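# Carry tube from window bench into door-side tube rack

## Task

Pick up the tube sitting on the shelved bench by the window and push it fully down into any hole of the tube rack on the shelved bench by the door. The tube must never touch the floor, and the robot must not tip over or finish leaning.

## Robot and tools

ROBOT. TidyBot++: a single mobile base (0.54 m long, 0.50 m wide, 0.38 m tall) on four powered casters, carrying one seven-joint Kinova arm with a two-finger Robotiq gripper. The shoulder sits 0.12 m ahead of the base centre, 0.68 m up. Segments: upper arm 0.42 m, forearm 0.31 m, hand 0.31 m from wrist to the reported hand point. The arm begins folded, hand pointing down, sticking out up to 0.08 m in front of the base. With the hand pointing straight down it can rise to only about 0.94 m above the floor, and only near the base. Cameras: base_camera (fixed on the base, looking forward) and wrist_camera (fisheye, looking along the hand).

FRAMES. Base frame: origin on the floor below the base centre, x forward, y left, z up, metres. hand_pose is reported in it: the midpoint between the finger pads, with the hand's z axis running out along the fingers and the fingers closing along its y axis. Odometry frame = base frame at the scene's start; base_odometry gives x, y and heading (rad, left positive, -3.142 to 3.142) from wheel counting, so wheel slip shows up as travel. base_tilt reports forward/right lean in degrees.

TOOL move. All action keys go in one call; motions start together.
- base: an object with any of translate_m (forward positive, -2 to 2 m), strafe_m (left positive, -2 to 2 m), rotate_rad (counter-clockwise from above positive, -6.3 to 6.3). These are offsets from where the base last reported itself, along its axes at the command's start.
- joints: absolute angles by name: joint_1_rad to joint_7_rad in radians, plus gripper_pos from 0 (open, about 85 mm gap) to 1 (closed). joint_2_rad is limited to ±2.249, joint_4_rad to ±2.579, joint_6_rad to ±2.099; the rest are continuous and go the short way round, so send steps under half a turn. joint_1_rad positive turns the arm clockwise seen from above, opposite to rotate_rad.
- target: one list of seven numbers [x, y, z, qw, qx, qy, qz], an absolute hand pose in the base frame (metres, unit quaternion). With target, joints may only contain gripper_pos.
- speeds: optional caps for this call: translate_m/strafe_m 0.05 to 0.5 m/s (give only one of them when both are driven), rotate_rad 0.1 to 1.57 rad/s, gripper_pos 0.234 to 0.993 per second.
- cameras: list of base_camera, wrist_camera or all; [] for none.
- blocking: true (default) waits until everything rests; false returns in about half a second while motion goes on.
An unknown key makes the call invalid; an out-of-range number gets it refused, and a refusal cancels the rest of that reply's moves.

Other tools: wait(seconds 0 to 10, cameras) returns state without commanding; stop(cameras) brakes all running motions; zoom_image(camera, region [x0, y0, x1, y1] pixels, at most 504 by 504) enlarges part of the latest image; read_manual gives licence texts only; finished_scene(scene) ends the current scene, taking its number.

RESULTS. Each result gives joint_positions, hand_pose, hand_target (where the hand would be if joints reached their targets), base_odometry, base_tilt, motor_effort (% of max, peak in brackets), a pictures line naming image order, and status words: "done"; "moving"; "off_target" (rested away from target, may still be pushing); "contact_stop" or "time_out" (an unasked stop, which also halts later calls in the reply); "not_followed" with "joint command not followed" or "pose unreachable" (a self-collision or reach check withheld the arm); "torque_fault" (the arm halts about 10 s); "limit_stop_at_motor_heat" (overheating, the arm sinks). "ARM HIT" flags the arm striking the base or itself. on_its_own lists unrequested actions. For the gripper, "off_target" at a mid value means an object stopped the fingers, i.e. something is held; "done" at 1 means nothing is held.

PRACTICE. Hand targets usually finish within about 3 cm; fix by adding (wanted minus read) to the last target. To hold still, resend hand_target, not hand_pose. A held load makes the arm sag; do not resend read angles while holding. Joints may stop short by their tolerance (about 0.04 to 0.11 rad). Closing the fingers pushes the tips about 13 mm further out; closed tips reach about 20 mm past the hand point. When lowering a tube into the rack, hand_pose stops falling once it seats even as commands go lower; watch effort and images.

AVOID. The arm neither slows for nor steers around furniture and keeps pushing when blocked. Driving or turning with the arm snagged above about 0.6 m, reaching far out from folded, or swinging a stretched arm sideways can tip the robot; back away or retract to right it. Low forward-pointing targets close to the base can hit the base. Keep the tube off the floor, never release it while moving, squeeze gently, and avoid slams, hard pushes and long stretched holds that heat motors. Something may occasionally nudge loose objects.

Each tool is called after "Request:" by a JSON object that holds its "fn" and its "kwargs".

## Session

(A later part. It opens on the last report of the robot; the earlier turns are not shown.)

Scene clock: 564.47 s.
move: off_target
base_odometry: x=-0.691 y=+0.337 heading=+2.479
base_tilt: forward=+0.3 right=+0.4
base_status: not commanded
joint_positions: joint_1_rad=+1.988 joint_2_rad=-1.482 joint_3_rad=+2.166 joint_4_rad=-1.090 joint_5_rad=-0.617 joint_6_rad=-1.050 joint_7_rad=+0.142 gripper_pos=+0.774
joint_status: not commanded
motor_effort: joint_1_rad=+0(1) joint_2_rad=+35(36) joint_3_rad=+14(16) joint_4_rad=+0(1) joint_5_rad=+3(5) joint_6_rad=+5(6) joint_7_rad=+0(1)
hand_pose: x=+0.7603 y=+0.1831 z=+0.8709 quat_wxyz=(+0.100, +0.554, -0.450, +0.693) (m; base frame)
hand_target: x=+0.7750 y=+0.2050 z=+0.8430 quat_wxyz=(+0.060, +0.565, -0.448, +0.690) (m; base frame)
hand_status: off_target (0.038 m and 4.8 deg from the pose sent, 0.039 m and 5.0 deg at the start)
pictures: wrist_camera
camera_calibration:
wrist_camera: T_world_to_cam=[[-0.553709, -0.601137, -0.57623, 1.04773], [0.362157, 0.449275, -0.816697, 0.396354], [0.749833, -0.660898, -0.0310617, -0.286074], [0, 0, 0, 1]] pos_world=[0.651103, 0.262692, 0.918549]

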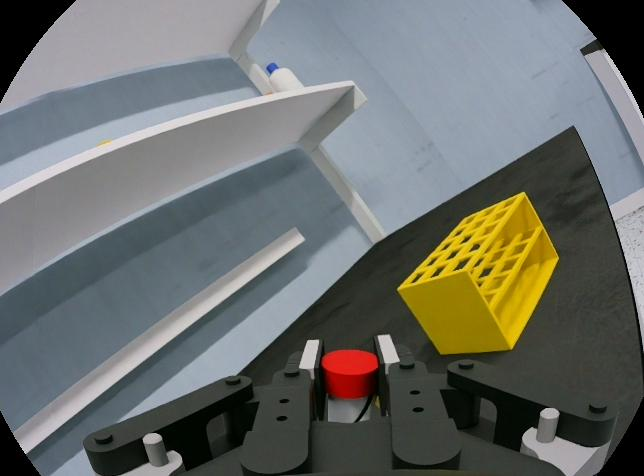

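Request:
{"fn": "move", "kwargs": {"target": [0.775, 0.205, 0.852, 0.060, 0.565, -0.448, 0.690], "cameras": []}}

Request:
{"fn": "move", "kwargs": {"joints": {"gripper_pos":0.5}, "speeds": {"gripper_pos":0.234}, "cameras": ["wrist_camera"]}}

Request:
{"fn": "zoom_image", "kwargs": {"camera": "wrist_camera", "region": [240, 280, 480, 476]}}

Scene clock: 572.27 s.
move: off_target
base_odometry: x=-0.691 y=+0.337 heading=+2.479
base_tilt: forward=+0.3 right=+0.4
base_status: not commanded
joint_positions: joint_1_rad=+1.988 joint_2_rad=-1.482 joint_3_rad=+2.166 joint_4_rad=-1.090 joint_5_rad=-0.617 joint_6_rad=-1.050 joint_7_rad=+0.142 gripper_pos=+0.774
joint_status: not commanded
motor_effort: joint_1_rad=+0(1) joint_2_rad=+34(35) joint_3_rad=+15(15) joint_4_rad=-1(2) joint_5_rad=+4(4) joint_6_rad=+5(6) joint_7_rad=+0(1)
hand_pose: x=+0.7605 y=+0.1835 z=+0.8709 quat_wxyz=(+0.100, +0.554, -0.450, +0.693) (m; base frame)
hand_target: x=+0.7750 y=+0.2050 z=+0.8520 quat_wxyz=(+0.060, +0.565, -0.448, +0.690) (m; base frame)
hand_status: off_target (0.032 m and 4.8 deg from the pose sent, 0.032 m and 4.8 deg at the start)
pictures: none
No camera images: "cameras" was empty.

Scene clock: 573.77 s.
move: done
base_odometry: x=-0.691 y=+0.337 heading=+2.479
base_tilt: forward=+0.3 right=+0.5
base_status: not commanded
joint_positions: joint_1_rad=+1.988 joint_2_rad=-1.482 joint_3_rad=+2.165 joint_4_rad=-1.090 joint_5_rad=-0.619 joint_6_rad=-1.048 joint_7_rad=+0.142 gripper_pos=+0.499
joint_status: all done
motor_effort: joint_1_rad=+0(1) joint_2_rad=+35(37) joint_3_rad=+16(16) joint_4_rad=-1(2) joint_5_rad=+5(5) joint_6_rad=+6(6) joint_7_rad=+1(1)
hand_pose: x=+0.7611 y=+0.1840 z=+0.8704 quat_wxyz=(+0.099, +0.555, -0.450, +0.693) (m; base frame)
hand_target: x=+0.7750 y=+0.2050 z=+0.8520 quat_wxyz=(+0.060, +0.565, -0.448, +0.690) (m; base frame)
hand_status: not commanded
pictures: wrist_camera
camera_calibration:
wrist_camera: T_world_to_cam=[[-0.552236, -0.602186, -0.576548, 1.04767], [0.360502, 0.451077, -0.816436, 0.395933], [0.751714, -0.658712, -0.0320116, -0.287125], [0, 0, 0, 1]] pos_world=[0.651662, 0.263164, 0.918095]

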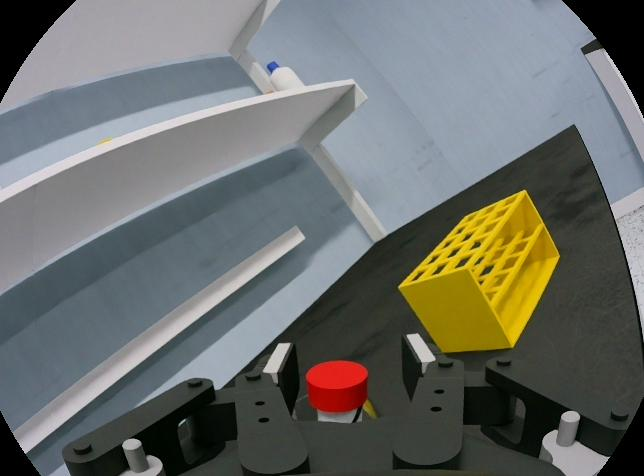

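Scaled by 2.100.

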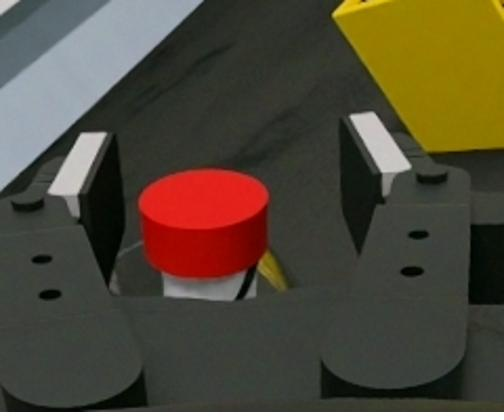

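Request:
{"fn": "move", "kwargs": {"joints": {"gripper_pos":0.15}, "speeds": {"gripper_pos":0.3}, "cameras": []}}

Request:
{"fn": "move", "kwargs": {"target": [0.69, 0.285, 0.885, 0.060, 0.565, -0.448, 0.690], "cameras": ["wrist_camera"]}}

Request:
{"fn": "move", "kwargs": {"target": [0.52, 0.32, 1.05, 0.02, 0.748, -0.424, 0.510], "cameras": ["wrist_camera"]}}

Scene clock: 583.80 s.
move: done
base_odometry: x=-0.691 y=+0.337 heading=+2.479
base_tilt: forward=+0.3 right=+0.4
base_status: not commanded
joint_positions: joint_1_rad=+1.988 joint_2_rad=-1.482 joint_3_rad=+2.165 joint_4_rad=-1.090 joint_5_rad=-0.619 joint_6_rad=-1.048 joint_7_rad=+0.142 gripper_pos=+0.152
joint_status: all done
motor_effort: joint_1_rad=+0(1) joint_2_rad=+36(37) joint_3_rad=+15(16) joint_4_rad=-2(2) joint_5_rad=+5(5) joint_6_rad=+6(6) joint_7_rad=+1(1)
hand_pose: x=+0.7611 y=+0.1840 z=+0.8704 quat_wxyz=(+0.099, +0.555, -0.450, +0.693) (m; base frame)
hand_target: x=+0.7750 y=+0.2050 z=+0.8520 quat_wxyz=(+0.060, +0.565, -0.448, +0.690) (m; base frame)
hand_status: not commanded
pictures: none
No camera images: "cameras" was empty.

Scene clock: 585.23 s.
move: off_target
base_odometry: x=-0.691 y=+0.337 heading=+2.479
base_tilt: forward=+0.3 right=+0.4
base_status: not commanded
joint_positions: joint_1_rad=+1.832 joint_2_rad=-1.482 joint_3_rad=+2.215 joint_4_rad=-1.005 joint_5_rad=-0.619 joint_6_rad=-1.194 joint_7_rad=+0.134 gripper_pos=+0.152
joint_status: not commanded
motor_effort: joint_1_rad=+0(5) joint_2_rad=+36(37) joint_3_rad=+15(17) joint_4_rad=-2(4) joint_5_rad=+6(6) joint_6_rad=+6(6) joint_7_rad=+1(1)
hand_pose: x=+0.7027 y=+0.2961 z=+0.8698 quat_wxyz=(+0.067, +0.587, -0.419, +0.690) (m; base frame)
hand_target: x=+0.6900 y=+0.2850 z=+0.8850 quat_wxyz=(+0.060, +0.565, -0.448, +0.690) (m; base frame)
hand_status: off_target (0.023 m and 4.2 deg from the pose sent, 0.124 m and 4.6 deg at the start)
pictures: wrist_camera
camera_calibration:
wrist_camera: T_world_to_cam=[[-0.500133, -0.657033, -0.56407, 1.0514], [0.289478, 0.487061, -0.823999, 0.411812], [0.816131, -0.575394, -0.0533981, -0.22071], [0, 0, 0, 1]] pos_world=[0.586756, 0.363231, 0.920608]

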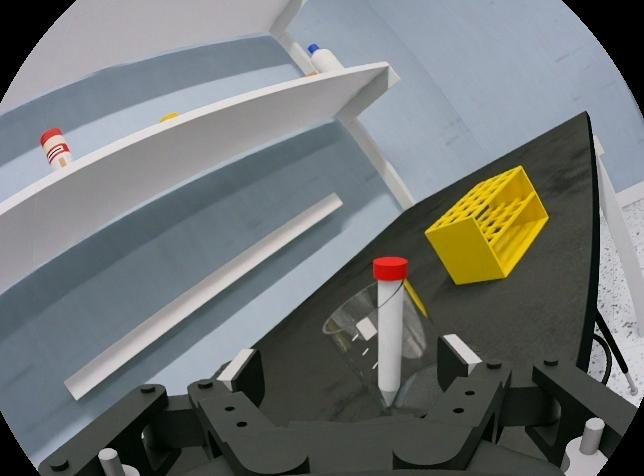

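Scene clock: 587.40 s.
move: off_target
base_odometry: x=-0.691 y=+0.337 heading=+2.479
base_tilt: forward=+0.2 right=+0.4
base_status: not commanded
joint_positions: joint_1_rad=+1.719 joint_2_rad=-0.899 joint_3_rad=+2.219 joint_4_rad=-0.470 joint_5_rad=-0.619 joint_6_rad=-1.812 joint_7_rad=+0.378 gripper_pos=+0.152
joint_status: not commanded
motor_effort: joint_1_rad=+0(2) joint_2_rad=+31(40) joint_3_rad=+8(16) joint_4_rad=+1(2) joint_5_rad=+4(6) joint_6_rad=+6(6) joint_7_rad=+1(1)
hand_pose: x=+0.5346 y=+0.3221 z=+1.0448 quat_wxyz=(+0.030, +0.724, -0.434, +0.535) (m; base frame)
hand_target: x=+0.5200 y=+0.3200 z=+1.0500 quat_wxyz=(+0.020, +0.748, -0.424, +0.510) (m; base frame)
hand_status: off_target (0.016 m and 4.3 deg from the pose sent, 0.258 m and 28.3 deg at the start)
pictures: wrist_camera
camera_calibration:
wrist_camera: T_world_to_cam=[[-0.602271, -0.612704, -0.511727, 1.06877], [-0.0555167, 0.671622, -0.738811, 0.627964], [0.796359, -0.416554, -0.438514, 0.302497], [0, 0, 0, 1]] pos_world=[0.437654, 0.359089, 1.14351]

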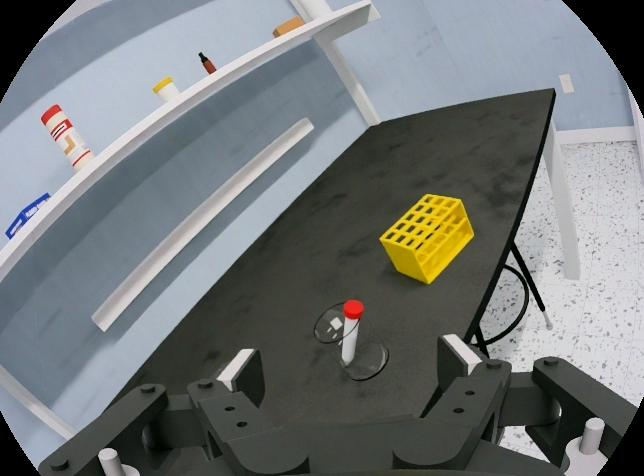

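Request:
{"fn": "move", "kwargs": {"target": [0.58, 0.12, 0.97, -0.1228, 0.6964, 0.1228, 0.6964], "cameras": []}}

Request:
{"fn": "move", "kwargs": {"target": [0.61, 0.13, 0.90, -0.1228, 0.6964, 0.1228, 0.6964], "cameras": ["wrist_camera"]}}

Scene clock: 630.37 s.
move: off_target
base_odometry: x=-0.691 y=+0.337 heading=+2.479
base_tilt: forward=+0.3 right=+0.5
base_status: not commanded
joint_positions: joint_1_rad=-0.517 joint_2_rad=-0.348 joint_3_rad=+3.432 joint_4_rad=-2.221 joint_5_rad=+0.254 joint_6_rad=+0.313 joint_7_rad=+1.335 gripper_pos=+0.152
joint_status: not commanded
motor_effort: joint_1_rad=-1(2) joint_2_rad=-8(32) joint_3_rad=-1(10) joint_4_rad=+20(22) joint_5_rad=-1(4) joint_6_rad=+9(9) joint_7_rad=+0(2)
hand_pose: x=+0.5800 y=+0.1113 z=+0.9800 quat_wxyz=(-0.145, +0.704, +0.081, +0.690) (m; base frame)
hand_target: x=+0.5800 y=+0.1200 z=+0.9700 quat_wxyz=(-0.123, +0.696, +0.123, +0.696) (m; base frame)
hand_status: off_target (0.013 m and 5.5 deg from the pose sent, 0.220 m and 69.8 deg at the start)
pictures: none
No camera images: "cameras" was empty.

Scene clock: 632.20 s.
move: off_target
base_odometry: x=-0.691 y=+0.337 heading=+2.479
base_tilt: forward=+0.3 right=+0.4
base_status: not commanded
joint_positions: joint_1_rad=-0.166 joint_2_rad=-0.119 joint_3_rad=+3.198 joint_4_rad=-2.337 joint_5_rad=+0.300 joint_6_rad=+0.668 joint_7_rad=+1.335 gripper_pos=+0.152
joint_status: not commanded
motor_effort: joint_1_rad=+0(1) joint_2_rad=-13(16) joint_3_rad=+0(2) joint_4_rad=+17(20) joint_5_rad=-2(3) joint_6_rad=+9(9) joint_7_rad=+1(1)
hand_pose: x=+0.6171 y=+0.1125 z=+0.9102 quat_wxyz=(-0.106, +0.700, +0.102, +0.699) (m; base frame)
hand_target: x=+0.6100 y=+0.1300 z=+0.9000 quat_wxyz=(-0.123, +0.696, +0.123, +0.696) (m; base frame)
hand_status: off_target (0.022 m and 3.1 deg from the pose sent, 0.087 m and 5.5 deg at the start)
pictures: wrist_camera
camera_calibration:
wrist_camera: T_world_to_cam=[[0.362952, -0.928373, -0.0799324, -0.0320438], [-0.0875868, 0.0514117, -0.994829, 0.996489], [0.927682, 0.368076, -0.0626532, -0.420929], [0, 0, 0, 1]] pos_world=[0.489398, 0.0739545, 0.962402]

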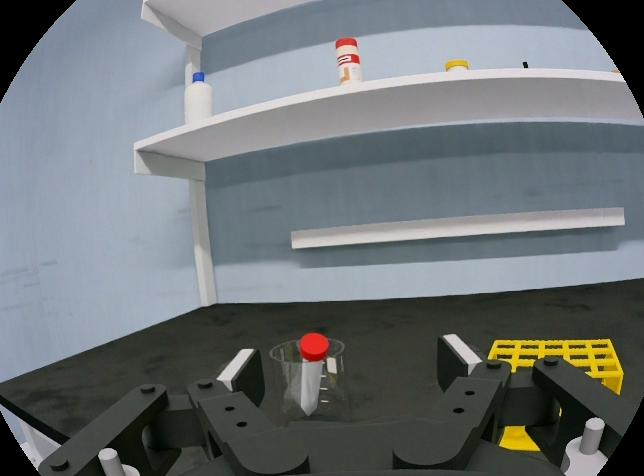

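Request:
{"fn": "move", "kwargs": {"target": [0.668, 0.180, 0.876, -0.123, 0.696, 0.123, 0.696], "cameras": ["wrist_camera"]}}

Request:
{"fn": "zoom_image", "kwargs": {"camera": "wrist_camera", "region": [200, 236, 500, 476]}}

Scene clock: 643.50 s.
move: off_target
base_odometry: x=-0.691 y=+0.337 heading=+2.479
base_tilt: forward=+0.3 right=+0.4
base_status: not commanded
joint_positions: joint_1_rad=-0.157 joint_2_rad=+0.101 joint_3_rad=+3.017 joint_4_rad=-2.267 joint_5_rad=+0.150 joint_6_rad=+0.739 joint_7_rad=+1.480 gripper_pos=+0.152
joint_status: not commanded
motor_effort: joint_1_rad=+0(1) joint_2_rad=-19(21) joint_3_rad=-1(2) joint_4_rad=+15(18) joint_5_rad=-1(2) joint_6_rad=+9(9) joint_7_rad=+1(1)
hand_pose: x=+0.6577 y=+0.1875 z=+0.8567 quat_wxyz=(-0.130, +0.715, +0.139, +0.673) (m; base frame)
hand_target: x=+0.6680 y=+0.1800 z=+0.8760 quat_wxyz=(-0.123, +0.696, +0.123, +0.696) (m; base frame)
hand_status: off_target (0.023 m and 4.0 deg from the pose sent, 0.091 m and 3.2 deg at the start)
pictures: wrist_camera
camera_calibration:
wrist_camera: T_world_to_cam=[[0.439689, -0.894777, -0.0777612, -0.0399955], [-0.145823, 0.0143109, -0.989207, 0.983422], [0.886233, 0.446283, -0.124187, -0.424169], [0, 0, 0, 1]] pos_world=[0.536903, 0.139439, 0.917022]

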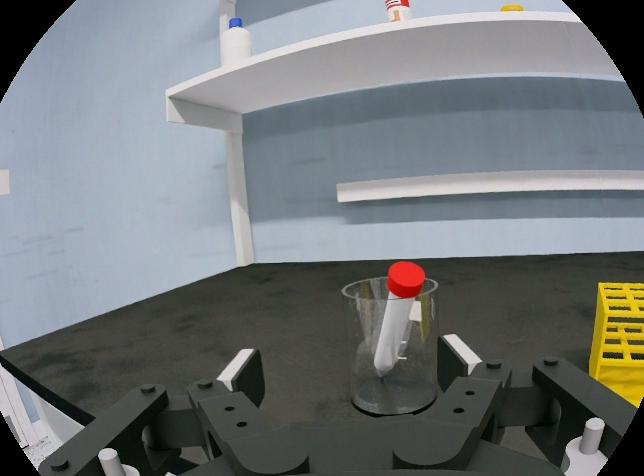

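Scaled by 1.680.

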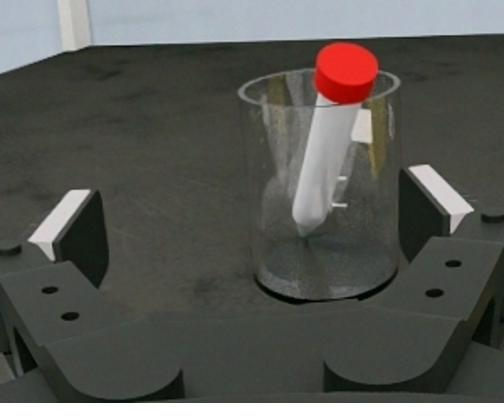

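Request:
{"fn": "move", "kwargs": {"target": [0.672, 0.138, 0.895, -0.1998, 0.661, 0.1896, 0.697], "cameras": ["wrist_camera"]}}

Request:
{"fn": "zoom_image", "kwargs": {"camera": "wrist_camera", "region": [200, 236, 500, 476]}}

Scene clock: 661.20 s.
move: off_target
base_odometry: x=-0.691 y=+0.337 heading=+2.479
base_tilt: forward=+0.3 right=+0.5
base_status: not commanded
joint_positions: joint_1_rad=+0.208 joint_2_rad=+0.138 joint_3_rad=+3.014 joint_4_rad=-2.200 joint_5_rad=+0.733 joint_6_rad=+0.938 joint_7_rad=+1.093 gripper_pos=+0.152
joint_status: not commanded
motor_effort: joint_1_rad=-1(1) joint_2_rad=-20(21) joint_3_rad=-1(2) joint_4_rad=+15(17) joint_5_rad=-4(5) joint_6_rad=+8(9) joint_7_rad=+0(1)
hand_pose: x=+0.6750 y=+0.1208 z=+0.8910 quat_wxyz=(-0.169, +0.674, +0.172, +0.698) (m; base frame)
hand_target: x=+0.6720 y=+0.1380 z=+0.8950 quat_wxyz=(-0.200, +0.661, +0.190, +0.697) (m; base frame)
hand_status: off_target (0.018 m and 4.3 deg from the pose sent, 0.064 m and 12.0 deg at the start)
pictures: wrist_camera
camera_calibration:
wrist_camera: T_world_to_cam=[[0.537307, -0.841219, -0.06043, -0.19241], [-0.0597214, 0.0335221, -0.997652, 0.96782], [0.84127, 0.539654, -0.0322271, -0.468342], [0, 0, 0, 1]] pos_world=[0.555185, 0.0584402, 0.938827]

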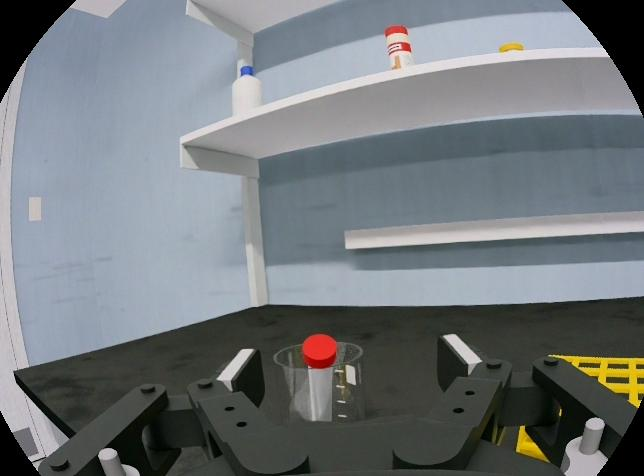

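Scaled by 1.680.

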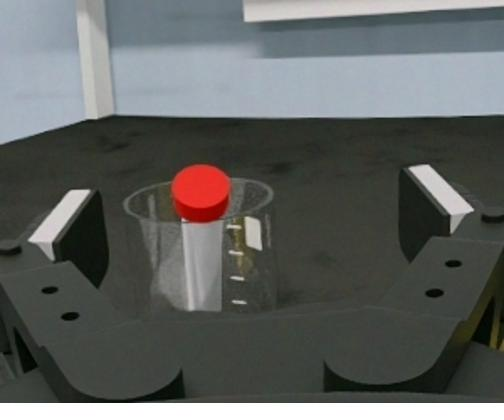

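Request:
{"fn": "move", "kwargs": {"target": [0.722, 0.187, 0.888, -0.1998, 0.661, 0.1896, 0.697], "cameras": ["wrist_camera"]}}

Request:
{"fn": "zoom_image", "kwargs": {"camera": "wrist_camera", "region": [200, 236, 500, 476]}}

Scene clock: 671.77 s.
move: off_target
base_odometry: x=-0.691 y=+0.337 heading=+2.479
base_tilt: forward=+0.4 right=+0.4
base_status: not commanded
joint_positions: joint_1_rad=+0.179 joint_2_rad=+0.268 joint_3_rad=+2.869 joint_4_rad=-2.067 joint_5_rad=+0.667 joint_6_rad=+0.912 joint_7_rad=+1.173 gripper_pos=+0.152
joint_status: not commanded
motor_effort: joint_1_rad=+0(1) joint_2_rad=-23(24) joint_3_rad=-3(4) joint_4_rad=+16(16) joint_5_rad=-4(4) joint_6_rad=+8(8) joint_7_rad=+0(1)
hand_pose: x=+0.7097 y=+0.1900 z=+0.8943 quat_wxyz=(-0.211, +0.652, +0.202, +0.699) (m; base frame)
hand_target: x=+0.7220 y=+0.1870 z=+0.8880 quat_wxyz=(-0.200, +0.661, +0.190, +0.697) (m; base frame)
hand_status: off_target (0.014 m and 2.2 deg from the pose sent, 0.081 m and 4.3 deg at the start)
pictures: wrist_camera
camera_calibration:
wrist_camera: T_world_to_cam=[[0.624312, -0.778686, -0.0623041, -0.224579], [-0.0364483, 0.0506335, -0.998052, 0.951523], [0.780324, 0.625367, 0.00322934, -0.53959], [0, 0, 0, 1]] pos_world=[0.595943, 0.114387, 0.93742]

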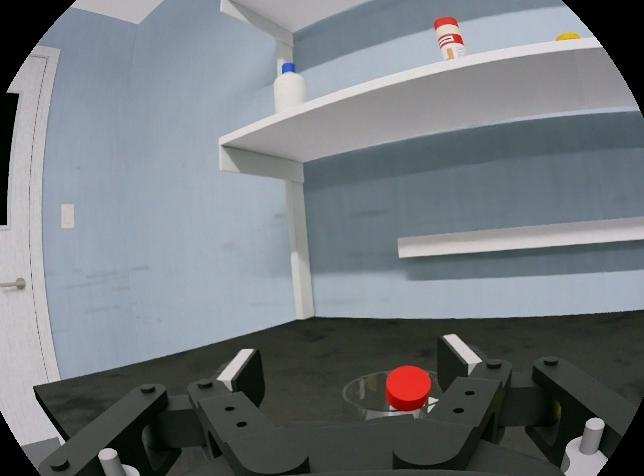

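Scaled by 1.680.

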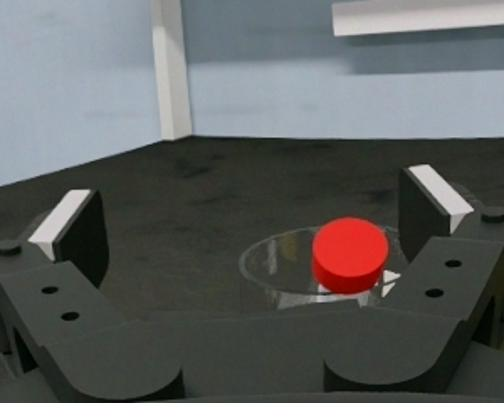

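Request:
{"fn": "move", "kwargs": {"target": [0.722, 0.160, 0.884, -0.1845, 0.677, 0.1814, 0.689], "cameras": ["wrist_camera"]}}

Request:
{"fn": "zoom_image", "kwargs": {"camera": "wrist_camera", "region": [200, 236, 500, 476]}}

Scene clock: 685.57 s.
move: off_target
base_odometry: x=-0.691 y=+0.337 heading=+2.479
base_tilt: forward=+0.3 right=+0.5
base_status: not commanded
joint_positions: joint_1_rad=+0.202 joint_2_rad=+0.268 joint_3_rad=+2.872 joint_4_rad=-2.067 joint_5_rad=+0.667 joint_6_rad=+0.882 joint_7_rad=+1.162 gripper_pos=+0.152
joint_status: not commanded
motor_effort: joint_1_rad=+0(2) joint_2_rad=-24(24) joint_3_rad=-2(3) joint_4_rad=+17(17) joint_5_rad=-4(4) joint_6_rad=+8(9) joint_7_rad=+1(1)
hand_pose: x=+0.7170 y=+0.1714 z=+0.8857 quat_wxyz=(-0.199, +0.667, +0.189, +0.693) (m; base frame)
hand_target: x=+0.7220 y=+0.1600 z=+0.8840 quat_wxyz=(-0.185, +0.677, +0.181, +0.689) (m; base frame)
hand_status: off_target (0.013 m and 2.2 deg from the pose sent, 0.034 m and 4.9 deg at the start)
pictures: wrist_camera
camera_calibration:
wrist_camera: T_world_to_cam=[[0.592331, -0.802168, -0.0753086, -0.205705], [-0.0635599, 0.0466557, -0.996887, 0.963203], [0.803184, 0.595273, -0.0233501, -0.521264], [0, 0, 0, 1]] pos_world=[0.601738, 0.100346, 0.932541]

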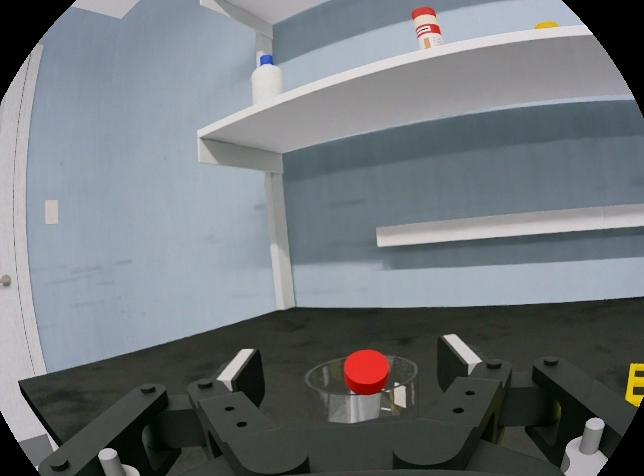

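Scaled by 1.680.

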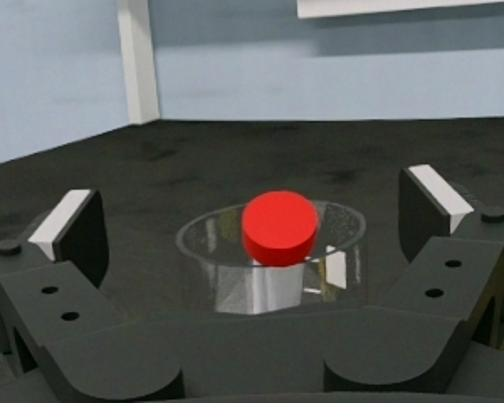

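Request:
{"fn": "move", "kwargs": {"target": [0.778, 0.188, 0.874, -0.1845, 0.677, 0.1814, 0.689], "cameras": ["wrist_camera"]}}

Request:
{"fn": "zoom_image", "kwargs": {"camera": "wrist_camera", "region": [200, 236, 500, 476]}}

Scene clock: 698.20 s.
move: off_target
base_odometry: x=-0.691 y=+0.337 heading=+2.479
base_tilt: forward=+0.2 right=+0.3
base_status: not commanded
joint_positions: joint_1_rad=+0.195 joint_2_rad=+0.383 joint_3_rad=+2.809 joint_4_rad=-1.916 joint_5_rad=+0.628 joint_6_rad=+0.803 joint_7_rad=+1.232 gripper_pos=+0.152
joint_status: not commanded
motor_effort: joint_1_rad=+0(1) joint_2_rad=-27(28) joint_3_rad=-3(4) joint_4_rad=+16(17) joint_5_rad=-3(4) joint_6_rad=+9(9) joint_7_rad=+0(1)
hand_pose: x=+0.7686 y=+0.1856 z=+0.8831 quat_wxyz=(-0.192, +0.665, +0.192, +0.696) (m; base frame)
hand_target: x=+0.7780 y=+0.1880 z=+0.8740 quat_wxyz=(-0.185, +0.677, +0.181, +0.689) (m; base frame)
hand_status: off_target (0.013 m and 2.1 deg from the pose sent, 0.064 m and 2.2 deg at the start)
pictures: wrist_camera
camera_calibration:
wrist_camera: T_world_to_cam=[[0.588365, -0.806419, -0.0592889, -0.235422], [-0.0537062, 0.0341878, -0.997971, 0.958953], [0.80681, 0.590356, -0.0231947, -0.57323], [0, 0, 0, 1]] pos_world=[0.652503, 0.115777, 0.929754]

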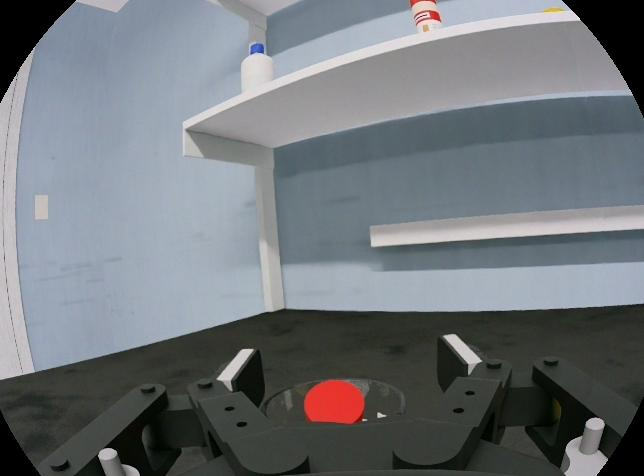

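Scaled by 1.680.

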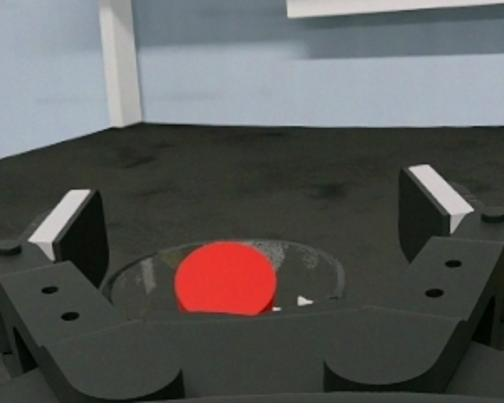

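Request:
{"fn": "move", "kwargs": {"target": [0.779, 0.194, 0.864, -0.1845, 0.677, 0.1814, 0.689], "cameras": ["wrist_camera"]}}

Request:
{"fn": "zoom_image", "kwargs": {"camera": "wrist_camera", "region": [200, 236, 500, 476]}}

Scene clock: 706.37 s.
move: off_target
base_odometry: x=-0.691 y=+0.337 heading=+2.479
base_tilt: forward=+0.2 right=+0.4
base_status: not commanded
joint_positions: joint_1_rad=+0.173 joint_2_rad=+0.398 joint_3_rad=+2.808 joint_4_rad=-1.916 joint_5_rad=+0.591 joint_6_rad=+0.802 joint_7_rad=+1.275 gripper_pos=+0.152
joint_status: not commanded
motor_effort: joint_1_rad=+0(1) joint_2_rad=-27(28) joint_3_rad=-4(5) joint_4_rad=+16(17) joint_5_rad=-3(3) joint_6_rad=+9(9) joint_7_rad=+0(1)
hand_pose: x=+0.7712 y=+0.1932 z=+0.8762 quat_wxyz=(-0.188, +0.666, +0.194, +0.695) (m; base frame)
hand_target: x=+0.7790 y=+0.1940 z=+0.8640 quat_wxyz=(-0.184, +0.677, +0.181, +0.689) (m; base frame)
hand_status: off_target (0.014 m and 2.0 deg from the pose sent, 0.023 m and 2.1 deg at the start)
pictures: wrist_camera
camera_calibration:
wrist_camera: T_world_to_cam=[[0.586052, -0.808513, -0.0533846, -0.234228], [-0.0537211, 0.0269689, -0.998192, 0.953536], [0.80849, 0.58786, -0.027629, -0.576924], [0, 0, 0, 1]] pos_world=[0.654932, 0.124059, 0.923367]

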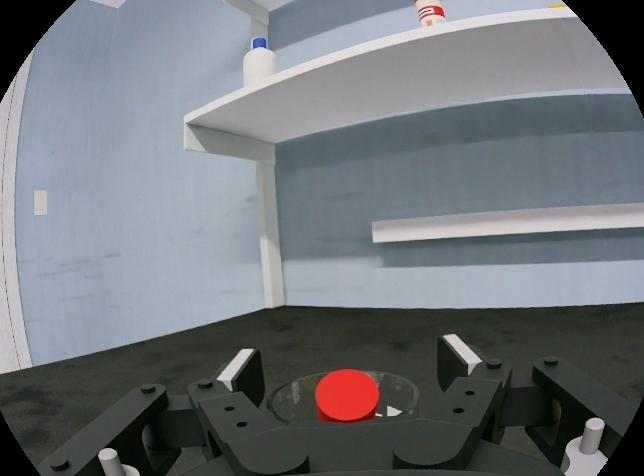

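Scaled by 1.680.

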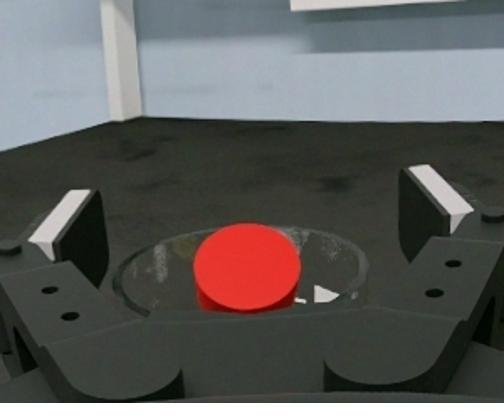

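Request:
{"fn": "move", "kwargs": {"joints": {"gripper_pos":0.70}, "speeds": {"gripper_pos":0.234}, "cameras": ["wrist_camera"]}}

Request:
{"fn": "zoom_image", "kwargs": {"camera": "wrist_camera", "region": [240, 280, 460, 460]}}

Scene clock: 739.40 s.
move: done
base_odometry: x=-0.691 y=+0.337 heading=+2.479
base_tilt: forward=+0.3 right=+0.4
base_status: not commanded
joint_positions: joint_1_rad=+0.173 joint_2_rad=+0.398 joint_3_rad=+2.808 joint_4_rad=-1.916 joint_5_rad=+0.591 joint_6_rad=+0.802 joint_7_rad=+1.275 gripper_pos=+0.698
joint_status: all done
motor_effort: joint_1_rad=-1(1) joint_2_rad=-28(28) joint_3_rad=-4(4) joint_4_rad=+16(17) joint_5_rad=-3(3) joint_6_rad=+9(9) joint_7_rad=+1(1)
hand_pose: x=+0.7712 y=+0.1932 z=+0.8762 quat_wxyz=(-0.188, +0.666, +0.194, +0.695) (m; base frame)
hand_target: x=+0.7790 y=+0.1940 z=+0.8640 quat_wxyz=(-0.184, +0.677, +0.181, +0.689) (m; base frame)
hand_status: not commanded
pictures: wrist_camera
camera_calibration:
wrist_camera: T_world_to_cam=[[0.586019, -0.808538, -0.0533666, -0.234226], [-0.0536996, 0.0269637, -0.998193, 0.953526], [0.808516, 0.587826, -0.0276169, -0.576946], [0, 0, 0, 1]] pos_world=[0.654935, 0.124053, 0.92337]

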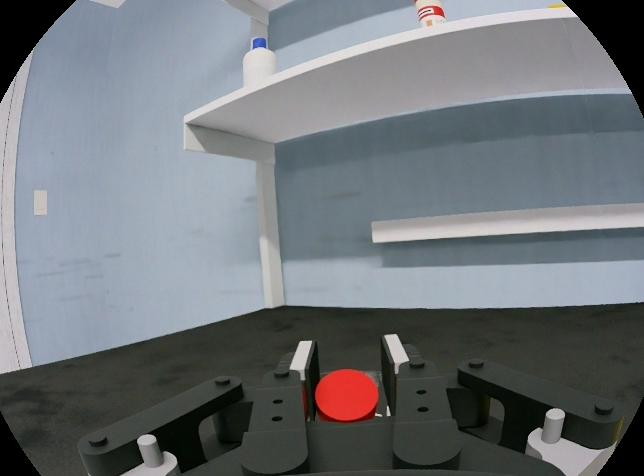

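Scaled by 2.291.

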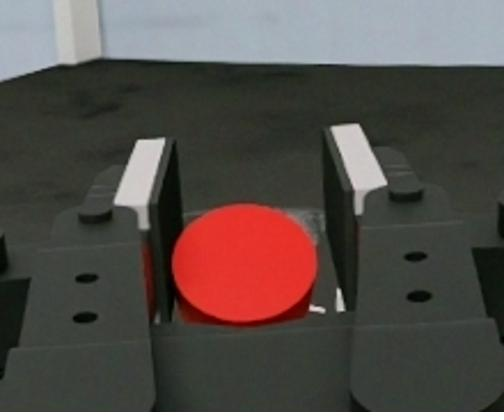

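Request:
{"fn": "move", "kwargs": {"joints": {"gripper_pos":0.79}, "speeds": {"gripper_pos":0.234}, "cameras": ["wrist_camera"]}}

Request:
{"fn": "zoom_image", "kwargs": {"camera": "wrist_camera", "region": [240, 280, 460, 460]}}

Scene clock: 744.43 s.
move: done
base_odometry: x=-0.691 y=+0.337 heading=+2.479
base_tilt: forward=+0.3 right=+0.4
base_status: not commanded
joint_positions: joint_1_rad=+0.173 joint_2_rad=+0.398 joint_3_rad=+2.808 joint_4_rad=-1.916 joint_5_rad=+0.591 joint_6_rad=+0.802 joint_7_rad=+1.275 gripper_pos=+0.770
joint_status: all done
motor_effort: joint_1_rad=+0(1) joint_2_rad=-26(28) joint_3_rad=-4(4) joint_4_rad=+16(17) joint_5_rad=-3(3) joint_6_rad=+8(9) joint_7_rad=+1(1)
hand_pose: x=+0.7712 y=+0.1932 z=+0.8762 quat_wxyz=(-0.188, +0.666, +0.194, +0.695) (m; base frame)
hand_target: x=+0.7790 y=+0.1940 z=+0.8640 quat_wxyz=(-0.184, +0.677, +0.181, +0.689) (m; base frame)
hand_status: not commanded
pictures: wrist_camera
camera_calibration:
wrist_camera: T_world_to_cam=[[0.586019, -0.808538, -0.0533666, -0.234226], [-0.0536996, 0.0269637, -0.998193, 0.953526], [0.808516, 0.587826, -0.0276169, -0.576946], [0, 0, 0, 1]] pos_world=[0.654935, 0.124053, 0.92337]

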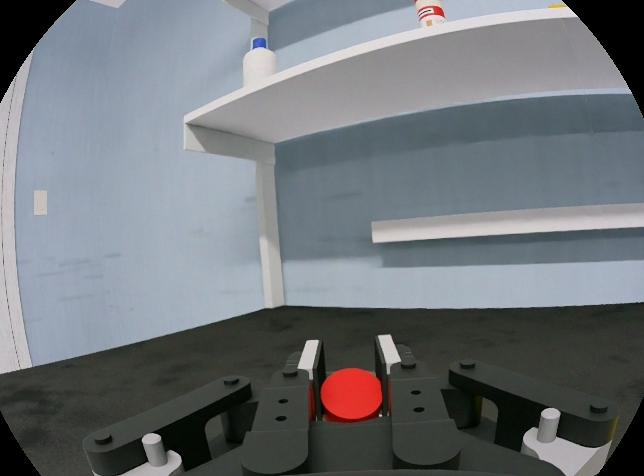

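Scaled by 2.291.

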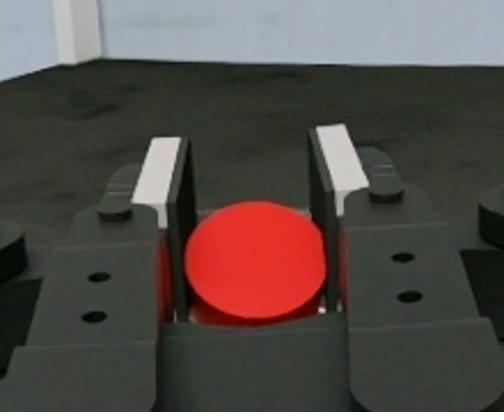

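Request:
{"fn": "move", "kwargs": {"joints": {"gripper_pos":0.83}, "speeds": {"gripper_pos":0.234}, "cameras": []}}

Request:
{"fn": "move", "kwargs": {"target": [0.772, 0.19, 0.90, -0.1845, 0.677, 0.1814, 0.689], "cameras": ["wrist_camera"]}}

Request:
{"fn": "zoom_image", "kwargs": {"camera": "wrist_camera", "region": [240, 280, 460, 460]}}

Scene clock: 751.00 s.
move: off_target
base_odometry: x=-0.691 y=+0.337 heading=+2.479
base_tilt: forward=+0.3 right=+0.3
base_status: not commanded
joint_positions: joint_1_rad=+0.173 joint_2_rad=+0.398 joint_3_rad=+2.808 joint_4_rad=-1.916 joint_5_rad=+0.591 joint_6_rad=+0.802 joint_7_rad=+1.275 gripper_pos=+0.775
joint_status: gripper_pos off_target (ended at +0.775, target +0.830)
motor_effort: joint_1_rad=-1(1) joint_2_rad=-27(27) joint_3_rad=-4(5) joint_4_rad=+16(16) joint_5_rad=-3(3) joint_6_rad=+8(9) joint_7_rad=+0(1)
hand_pose: x=+0.7712 y=+0.1932 z=+0.8762 quat_wxyz=(-0.188, +0.666, +0.194, +0.695) (m; base frame)
hand_target: x=+0.7790 y=+0.1940 z=+0.8640 quat_wxyz=(-0.184, +0.677, +0.181, +0.689) (m; base frame)
hand_status: not commanded
pictures: none
No camera images: "cameras" was empty.

Scene clock: 751.83 s.
move: off_target
base_odometry: x=-0.691 y=+0.337 heading=+2.479
base_tilt: forward=+0.3 right=+0.4
base_status: not commanded
joint_positions: joint_1_rad=+0.178 joint_2_rad=+0.384 joint_3_rad=+2.803 joint_4_rad=-1.893 joint_5_rad=+0.591 joint_6_rad=+0.739 joint_7_rad=+1.232 gripper_pos=+0.775
joint_status: not commanded
motor_effort: joint_1_rad=+0(1) joint_2_rad=-27(29) joint_3_rad=-4(4) joint_4_rad=+16(17) joint_5_rad=-3(3) joint_6_rad=+9(9) joint_7_rad=+0(1)
hand_pose: x=+0.7773 y=+0.1871 z=+0.8793 quat_wxyz=(-0.187, +0.680, +0.179, +0.686) (m; base frame)
hand_target: x=+0.7720 y=+0.1900 z=+0.9000 quat_wxyz=(-0.184, +0.677, +0.181, +0.689) (m; base frame)
hand_status: off_target (0.022 m and 0.6 deg from the pose sent, 0.024 m and 2.0 deg at the start)
pictures: wrist_camera
camera_calibration:
wrist_camera: T_world_to_cam=[[0.565633, -0.820527, -0.0824289, -0.198812], [-0.0888957, 0.0387047, -0.995289, 0.979683], [0.819852, 0.570296, -0.0510487, -0.563121], [0, 0, 0, 1]] pos_world=[0.66122, 0.120096, 0.929933]

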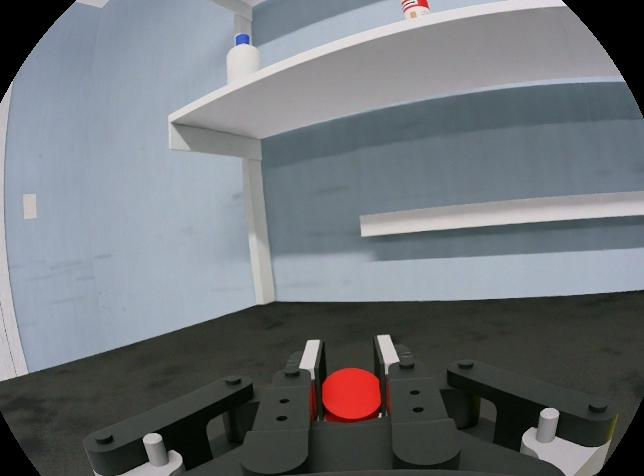

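Scaled by 2.291.

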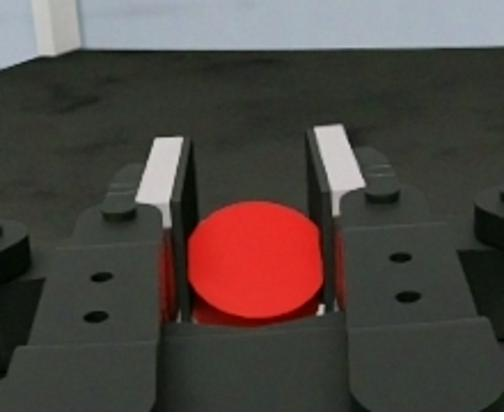

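Request:
{"fn": "move", "kwargs": {"target": [0.745, 0.178, 0.945, -0.1845, 0.677, 0.1814, 0.689], "cameras": []}}

Request:
{"fn": "move", "kwargs": {"target": [0.715, 0.165, 0.995, -0.1845, 0.677, 0.1814, 0.689], "cameras": ["wrist_camera"]}}

Request:
{"fn": "move", "kwargs": {"target": [0.69, 0.155, 1.05, -0.1845, 0.677, 0.1814, 0.689], "cameras": ["wrist_camera"]}}

Request:
{"fn": "zoom_image", "kwargs": {"camera": "wrist_camera", "region": [240, 280, 460, 460]}}

Scene clock: 763.80 s.
move: off_target
base_odometry: x=-0.691 y=+0.337 heading=+2.479
base_tilt: forward=+0.3 right=+0.4
base_status: not commanded
joint_positions: joint_1_rad=+0.180 joint_2_rad=+0.250 joint_3_rad=+2.822 joint_4_rad=-1.889 joint_5_rad=+0.688 joint_6_rad=+0.687 joint_7_rad=+1.039 gripper_pos=+0.775
joint_status: not commanded
motor_effort: joint_1_rad=-1(1) joint_2_rad=-24(30) joint_3_rad=-2(5) joint_4_rad=+18(18) joint_5_rad=-4(4) joint_6_rad=+8(9) joint_7_rad=+0(1)
hand_pose: x=+0.7469 y=+0.1909 z=+0.9370 quat_wxyz=(-0.205, +0.671, +0.175, +0.691) (m; base frame)
hand_target: x=+0.7450 y=+0.1780 z=+0.9450 quat_wxyz=(-0.184, +0.677, +0.181, +0.689) (m; base frame)
hand_status: off_target (0.015 m and 2.6 deg from the pose sent, 0.074 m and 0.6 deg at the start)
pictures: none
No camera images: "cameras" was empty.

Scene clock: 765.30 s.
move: off_target
base_odometry: x=-0.691 y=+0.337 heading=+2.479
base_tilt: forward=+0.3 right=+0.4
base_status: not commanded
joint_positions: joint_1_rad=+0.102 joint_2_rad=+0.116 joint_3_rad=+3.002 joint_4_rad=-1.867 joint_5_rad=+0.904 joint_6_rad=+0.652 joint_7_rad=+0.746 gripper_pos=+0.775
joint_status: not commanded
motor_effort: joint_1_rad=+0(1) joint_2_rad=-22(26) joint_3_rad=-1(3) joint_4_rad=+20(20) joint_5_rad=-5(5) joint_6_rad=+6(8) joint_7_rad=+0(1)
hand_pose: x=+0.7215 y=+0.1674 z=+0.9847 quat_wxyz=(-0.202, +0.673, +0.172, +0.690) (m; base frame)
hand_target: x=+0.7150 y=+0.1650 z=+0.9950 quat_wxyz=(-0.184, +0.677, +0.181, +0.689) (m; base frame)
hand_status: off_target (0.012 m and 2.3 deg from the pose sent, 0.071 m and 2.6 deg at the start)
pictures: wrist_camera
camera_calibration:
wrist_camera: T_world_to_cam=[[0.574616, -0.811478, -0.106392, -0.159177], [-0.0830759, 0.0714925, -0.993975, 1.06948], [0.814196, 0.579993, -0.0263335, -0.522679], [0, 0, 0, 1]] pos_world=[0.605877, 0.0975215, 1.03234]

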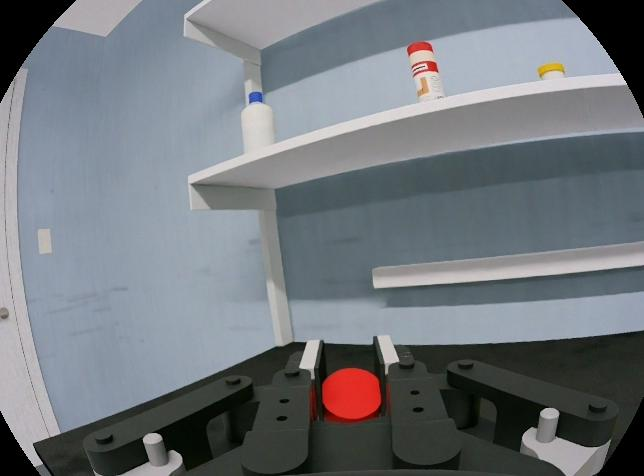

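Scene clock: 766.77 s.
move: off_target
base_odometry: x=-0.691 y=+0.337 heading=+2.479
base_tilt: forward=+0.3 right=+0.4
base_status: not commanded
joint_positions: joint_1_rad=-0.025 joint_2_rad=+0.012 joint_3_rad=+3.167 joint_4_rad=-1.788 joint_5_rad=+1.173 joint_6_rad=+0.606 joint_7_rad=+0.424 gripper_pos=+0.775
joint_status: not commanded
motor_effort: joint_1_rad=+0(1) joint_2_rad=-20(24) joint_3_rad=-1(2) joint_4_rad=+19(20) joint_5_rad=-6(6) joint_6_rad=+4(7) joint_7_rad=+1(1)
hand_pose: x=+0.6954 y=+0.1643 z=+1.0392 quat_wxyz=(-0.206, +0.674, +0.180, +0.687) (m; base frame)
hand_target: x=+0.6900 y=+0.1550 z=+1.0500 quat_wxyz=(-0.184, +0.677, +0.181, +0.689) (m; base frame)
hand_status: off_target (0.015 m and 2.5 deg from the pose sent, 0.074 m and 2.3 deg at the start)
pictures: wrist_camera
camera_calibration:
wrist_camera: T_world_to_cam=[[0.588903, -0.801635, -0.102836, -0.156169], [-0.0879219, 0.0629406, -0.994137, 1.12665], [0.803407, 0.594492, -0.0334153, -0.485707], [0, 0, 0, 1]] pos_world=[0.581246, 0.0926462, 1.08776]

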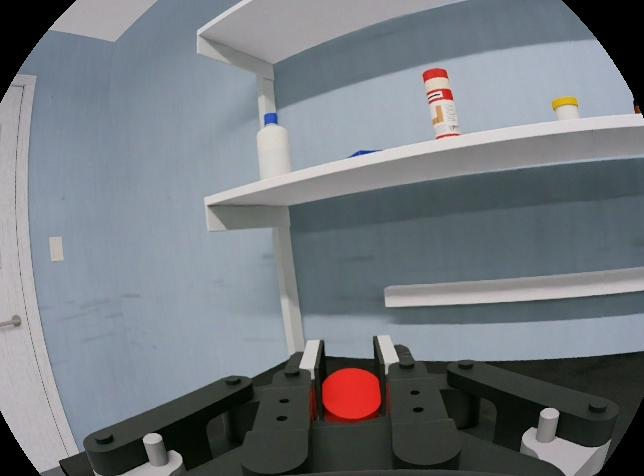

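Scaled by 2.291.

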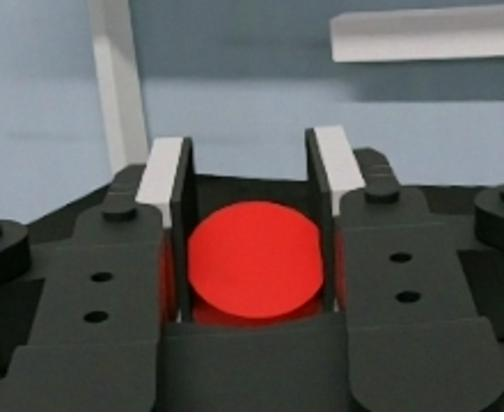

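Request:
{"fn": "move", "kwargs": {"target": [0.60, 0.10, 1.08, -0.095, 0.786, 0.102, 0.602], "cameras": []}}

Request:
{"fn": "move", "kwargs": {"target": [0.54, 0.0, 1.06, 0, 0.887, 0, 0.4617], "cameras": ["wrist_camera","base_camera"]}}

Request:
{"fn": "zoom_image", "kwargs": {"camera": "wrist_camera", "region": [140, 100, 560, 470]}}

Scene clock: 782.93 s.
move: off_target
base_odometry: x=-0.691 y=+0.337 heading=+2.479
base_tilt: forward=+0.3 right=+0.4
base_status: not commanded
joint_positions: joint_1_rad=+0.927 joint_2_rad=-0.331 joint_3_rad=+2.605 joint_4_rad=-1.612 joint_5_rad=+1.982 joint_6_rad=+0.793 joint_7_rad=-0.656 gripper_pos=+0.775
joint_status: not commanded
motor_effort: joint_1_rad=+0(1) joint_2_rad=-5(21) joint_3_rad=+3(5) joint_4_rad=+19(21) joint_5_rad=-6(7) joint_6_rad=-5(5) joint_7_rad=+0(1)
hand_pose: x=+0.6090 y=+0.0869 z=+1.0867 quat_wxyz=(-0.107, +0.774, +0.085, +0.618) (m; base frame)
hand_target: x=+0.6000 y=+0.1000 z=+1.0800 quat_wxyz=(-0.095, +0.786, +0.102, +0.602) (m; base frame)
hand_status: off_target (0.017 m and 3.4 deg from the pose sent, 0.122 m and 22.4 deg at the start)
pictures: none
No camera images: "cameras" was empty.

Scene clock: 785.03 s.
move: off_target
base_odometry: x=-0.691 y=+0.337 heading=+2.479
base_tilt: forward=+0.3 right=+0.3
base_status: not commanded
joint_positions: joint_1_rad=+1.469 joint_2_rad=-0.416 joint_3_rad=+2.582 joint_4_rad=-1.337 joint_5_rad=+2.170 joint_6_rad=+1.373 joint_7_rad=-0.899 gripper_pos=+0.775
joint_status: not commanded
motor_effort: joint_1_rad=-1(1) joint_2_rad=+2(4) joint_3_rad=+5(5) joint_4_rad=+15(19) joint_5_rad=-6(7) joint_6_rad=-6(6) joint_7_rad=+0(1)
hand_pose: x=+0.5494 y=-0.0046 z=+1.0747 quat_wxyz=(-0.016, +0.870, +0.007, +0.492) (m; base frame)
hand_target: x=+0.5400 y=+0.0000 z=+1.0600 quat_wxyz=(+0.000, +0.887, +0.000, +0.462) (m; base frame)
hand_status: off_target (0.018 m and 4.5 deg from the pose sent, 0.114 m and 27.2 deg at the start)
pictures: base_camera, wrist_camera
camera_calibration:
wrist_camera: T_world_to_cam=[[0.055927, -0.990701, -0.124028, 0.112797], [-0.573801, 0.0697665, -0.816018, 1.2353], [0.817083, 0.116805, -0.564564, 0.294301], [0, 0, 0, 1]] pos_world=[0.462039, -0.00881037, 1.18817]

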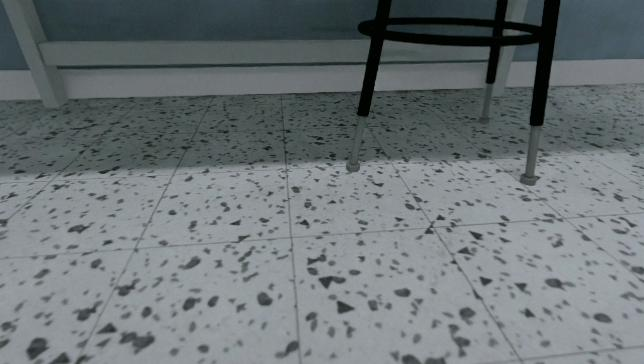

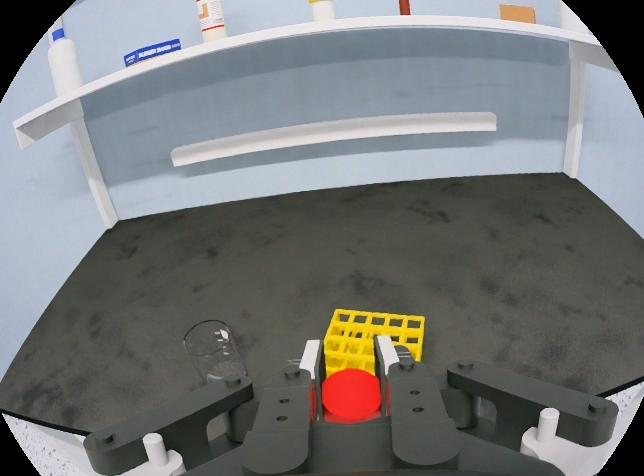

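Scaled by 1.200.

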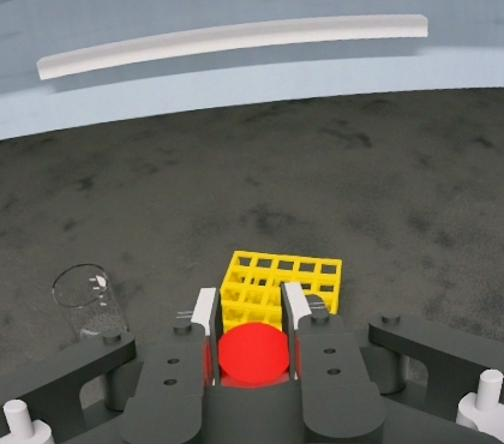

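Request:
{"fn": "zoom_image", "kwargs": {"camera": "wrist_camera", "region": [300, 290, 450, 400]}}

Request:
{"fn": "move", "kwargs": {"target": [0.44, 0.06, 1.06, 0, 0.908, 0, 0.419], "cameras": ["wrist_camera"]}}

Request:
{"fn": "zoom_image", "kwargs": {"camera": "wrist_camera", "region": [280, 200, 480, 350]}}

Scaled by 3.360.

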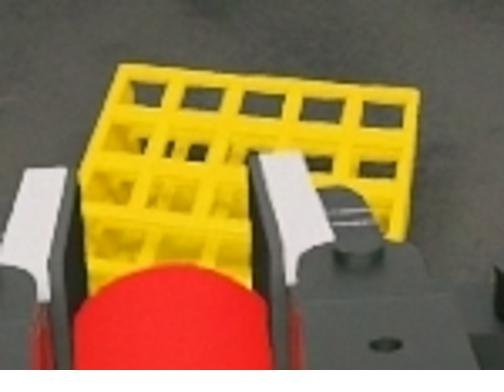

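Scene clock: 792.53 s.
move: off_target
base_odometry: x=-0.691 y=+0.337 heading=+2.479
base_tilt: forward=+0.2 right=+0.5
base_status: not commanded
joint_positions: joint_1_rad=+1.392 joint_2_rad=-0.571 joint_3_rad=+2.802 joint_4_rad=-1.303 joint_5_rad=+2.171 joint_6_rad=+1.693 joint_7_rad=-0.947 gripper_pos=+0.775
joint_status: not commanded
motor_effort: joint_1_rad=-1(1) joint_2_rad=+7(8) joint_3_rad=+5(6) joint_4_rad=+12(16) joint_5_rad=-5(6) joint_6_rad=-6(6) joint_7_rad=+1(2)
hand_pose: x=+0.4579 y=+0.0640 z=+1.0669 quat_wxyz=(-0.009, +0.898, +0.024, +0.439) (m; base frame)
hand_target: x=+0.4402 y=+0.0601 z=+1.0601 quat_wxyz=(+0.000, +0.908, +0.000, +0.419) (m; base frame)
hand_status: off_target (0.020 m and 3.9 deg from the pose sent, 0.128 m and 9.7 deg at the start)
pictures: wrist_camera
camera_calibration:
wrist_camera: T_world_to_cam=[[0.0662865, -0.992672, -0.101037, 0.155778], [-0.667701, 0.0311174, -0.743779, 1.13997], [0.741473, 0.116765, -0.660745, 0.493952], [0, 0, 0, 1]] pos_world=[0.384578, 0.0614876, 1.19]

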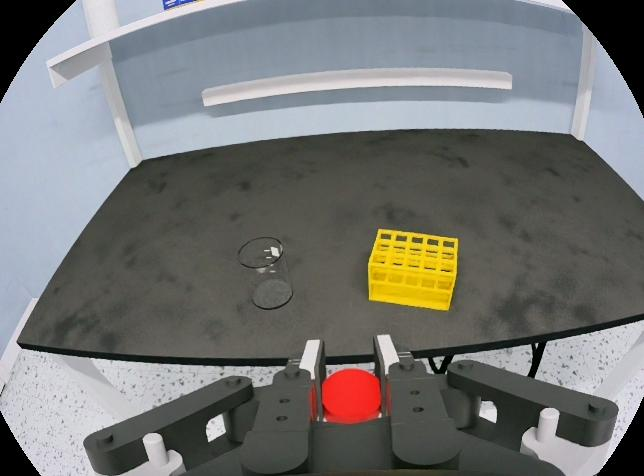

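Scaled by 2.520.

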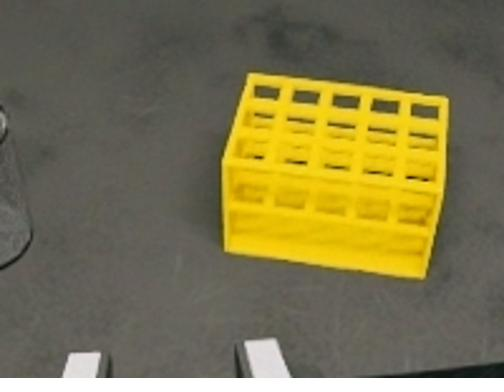

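Request:
{"fn": "zoom_image", "kwargs": {"camera": "wrist_camera", "region": [305, 355, 399, 435]}}

Scaled by 5.362.

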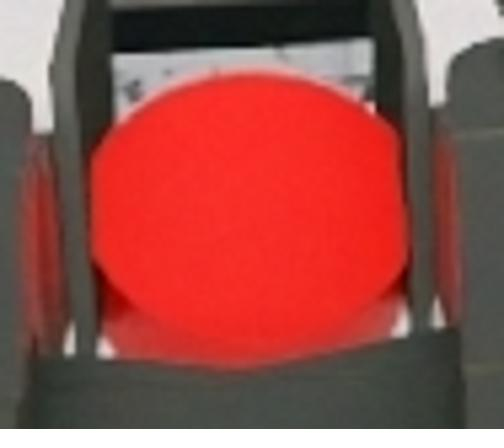

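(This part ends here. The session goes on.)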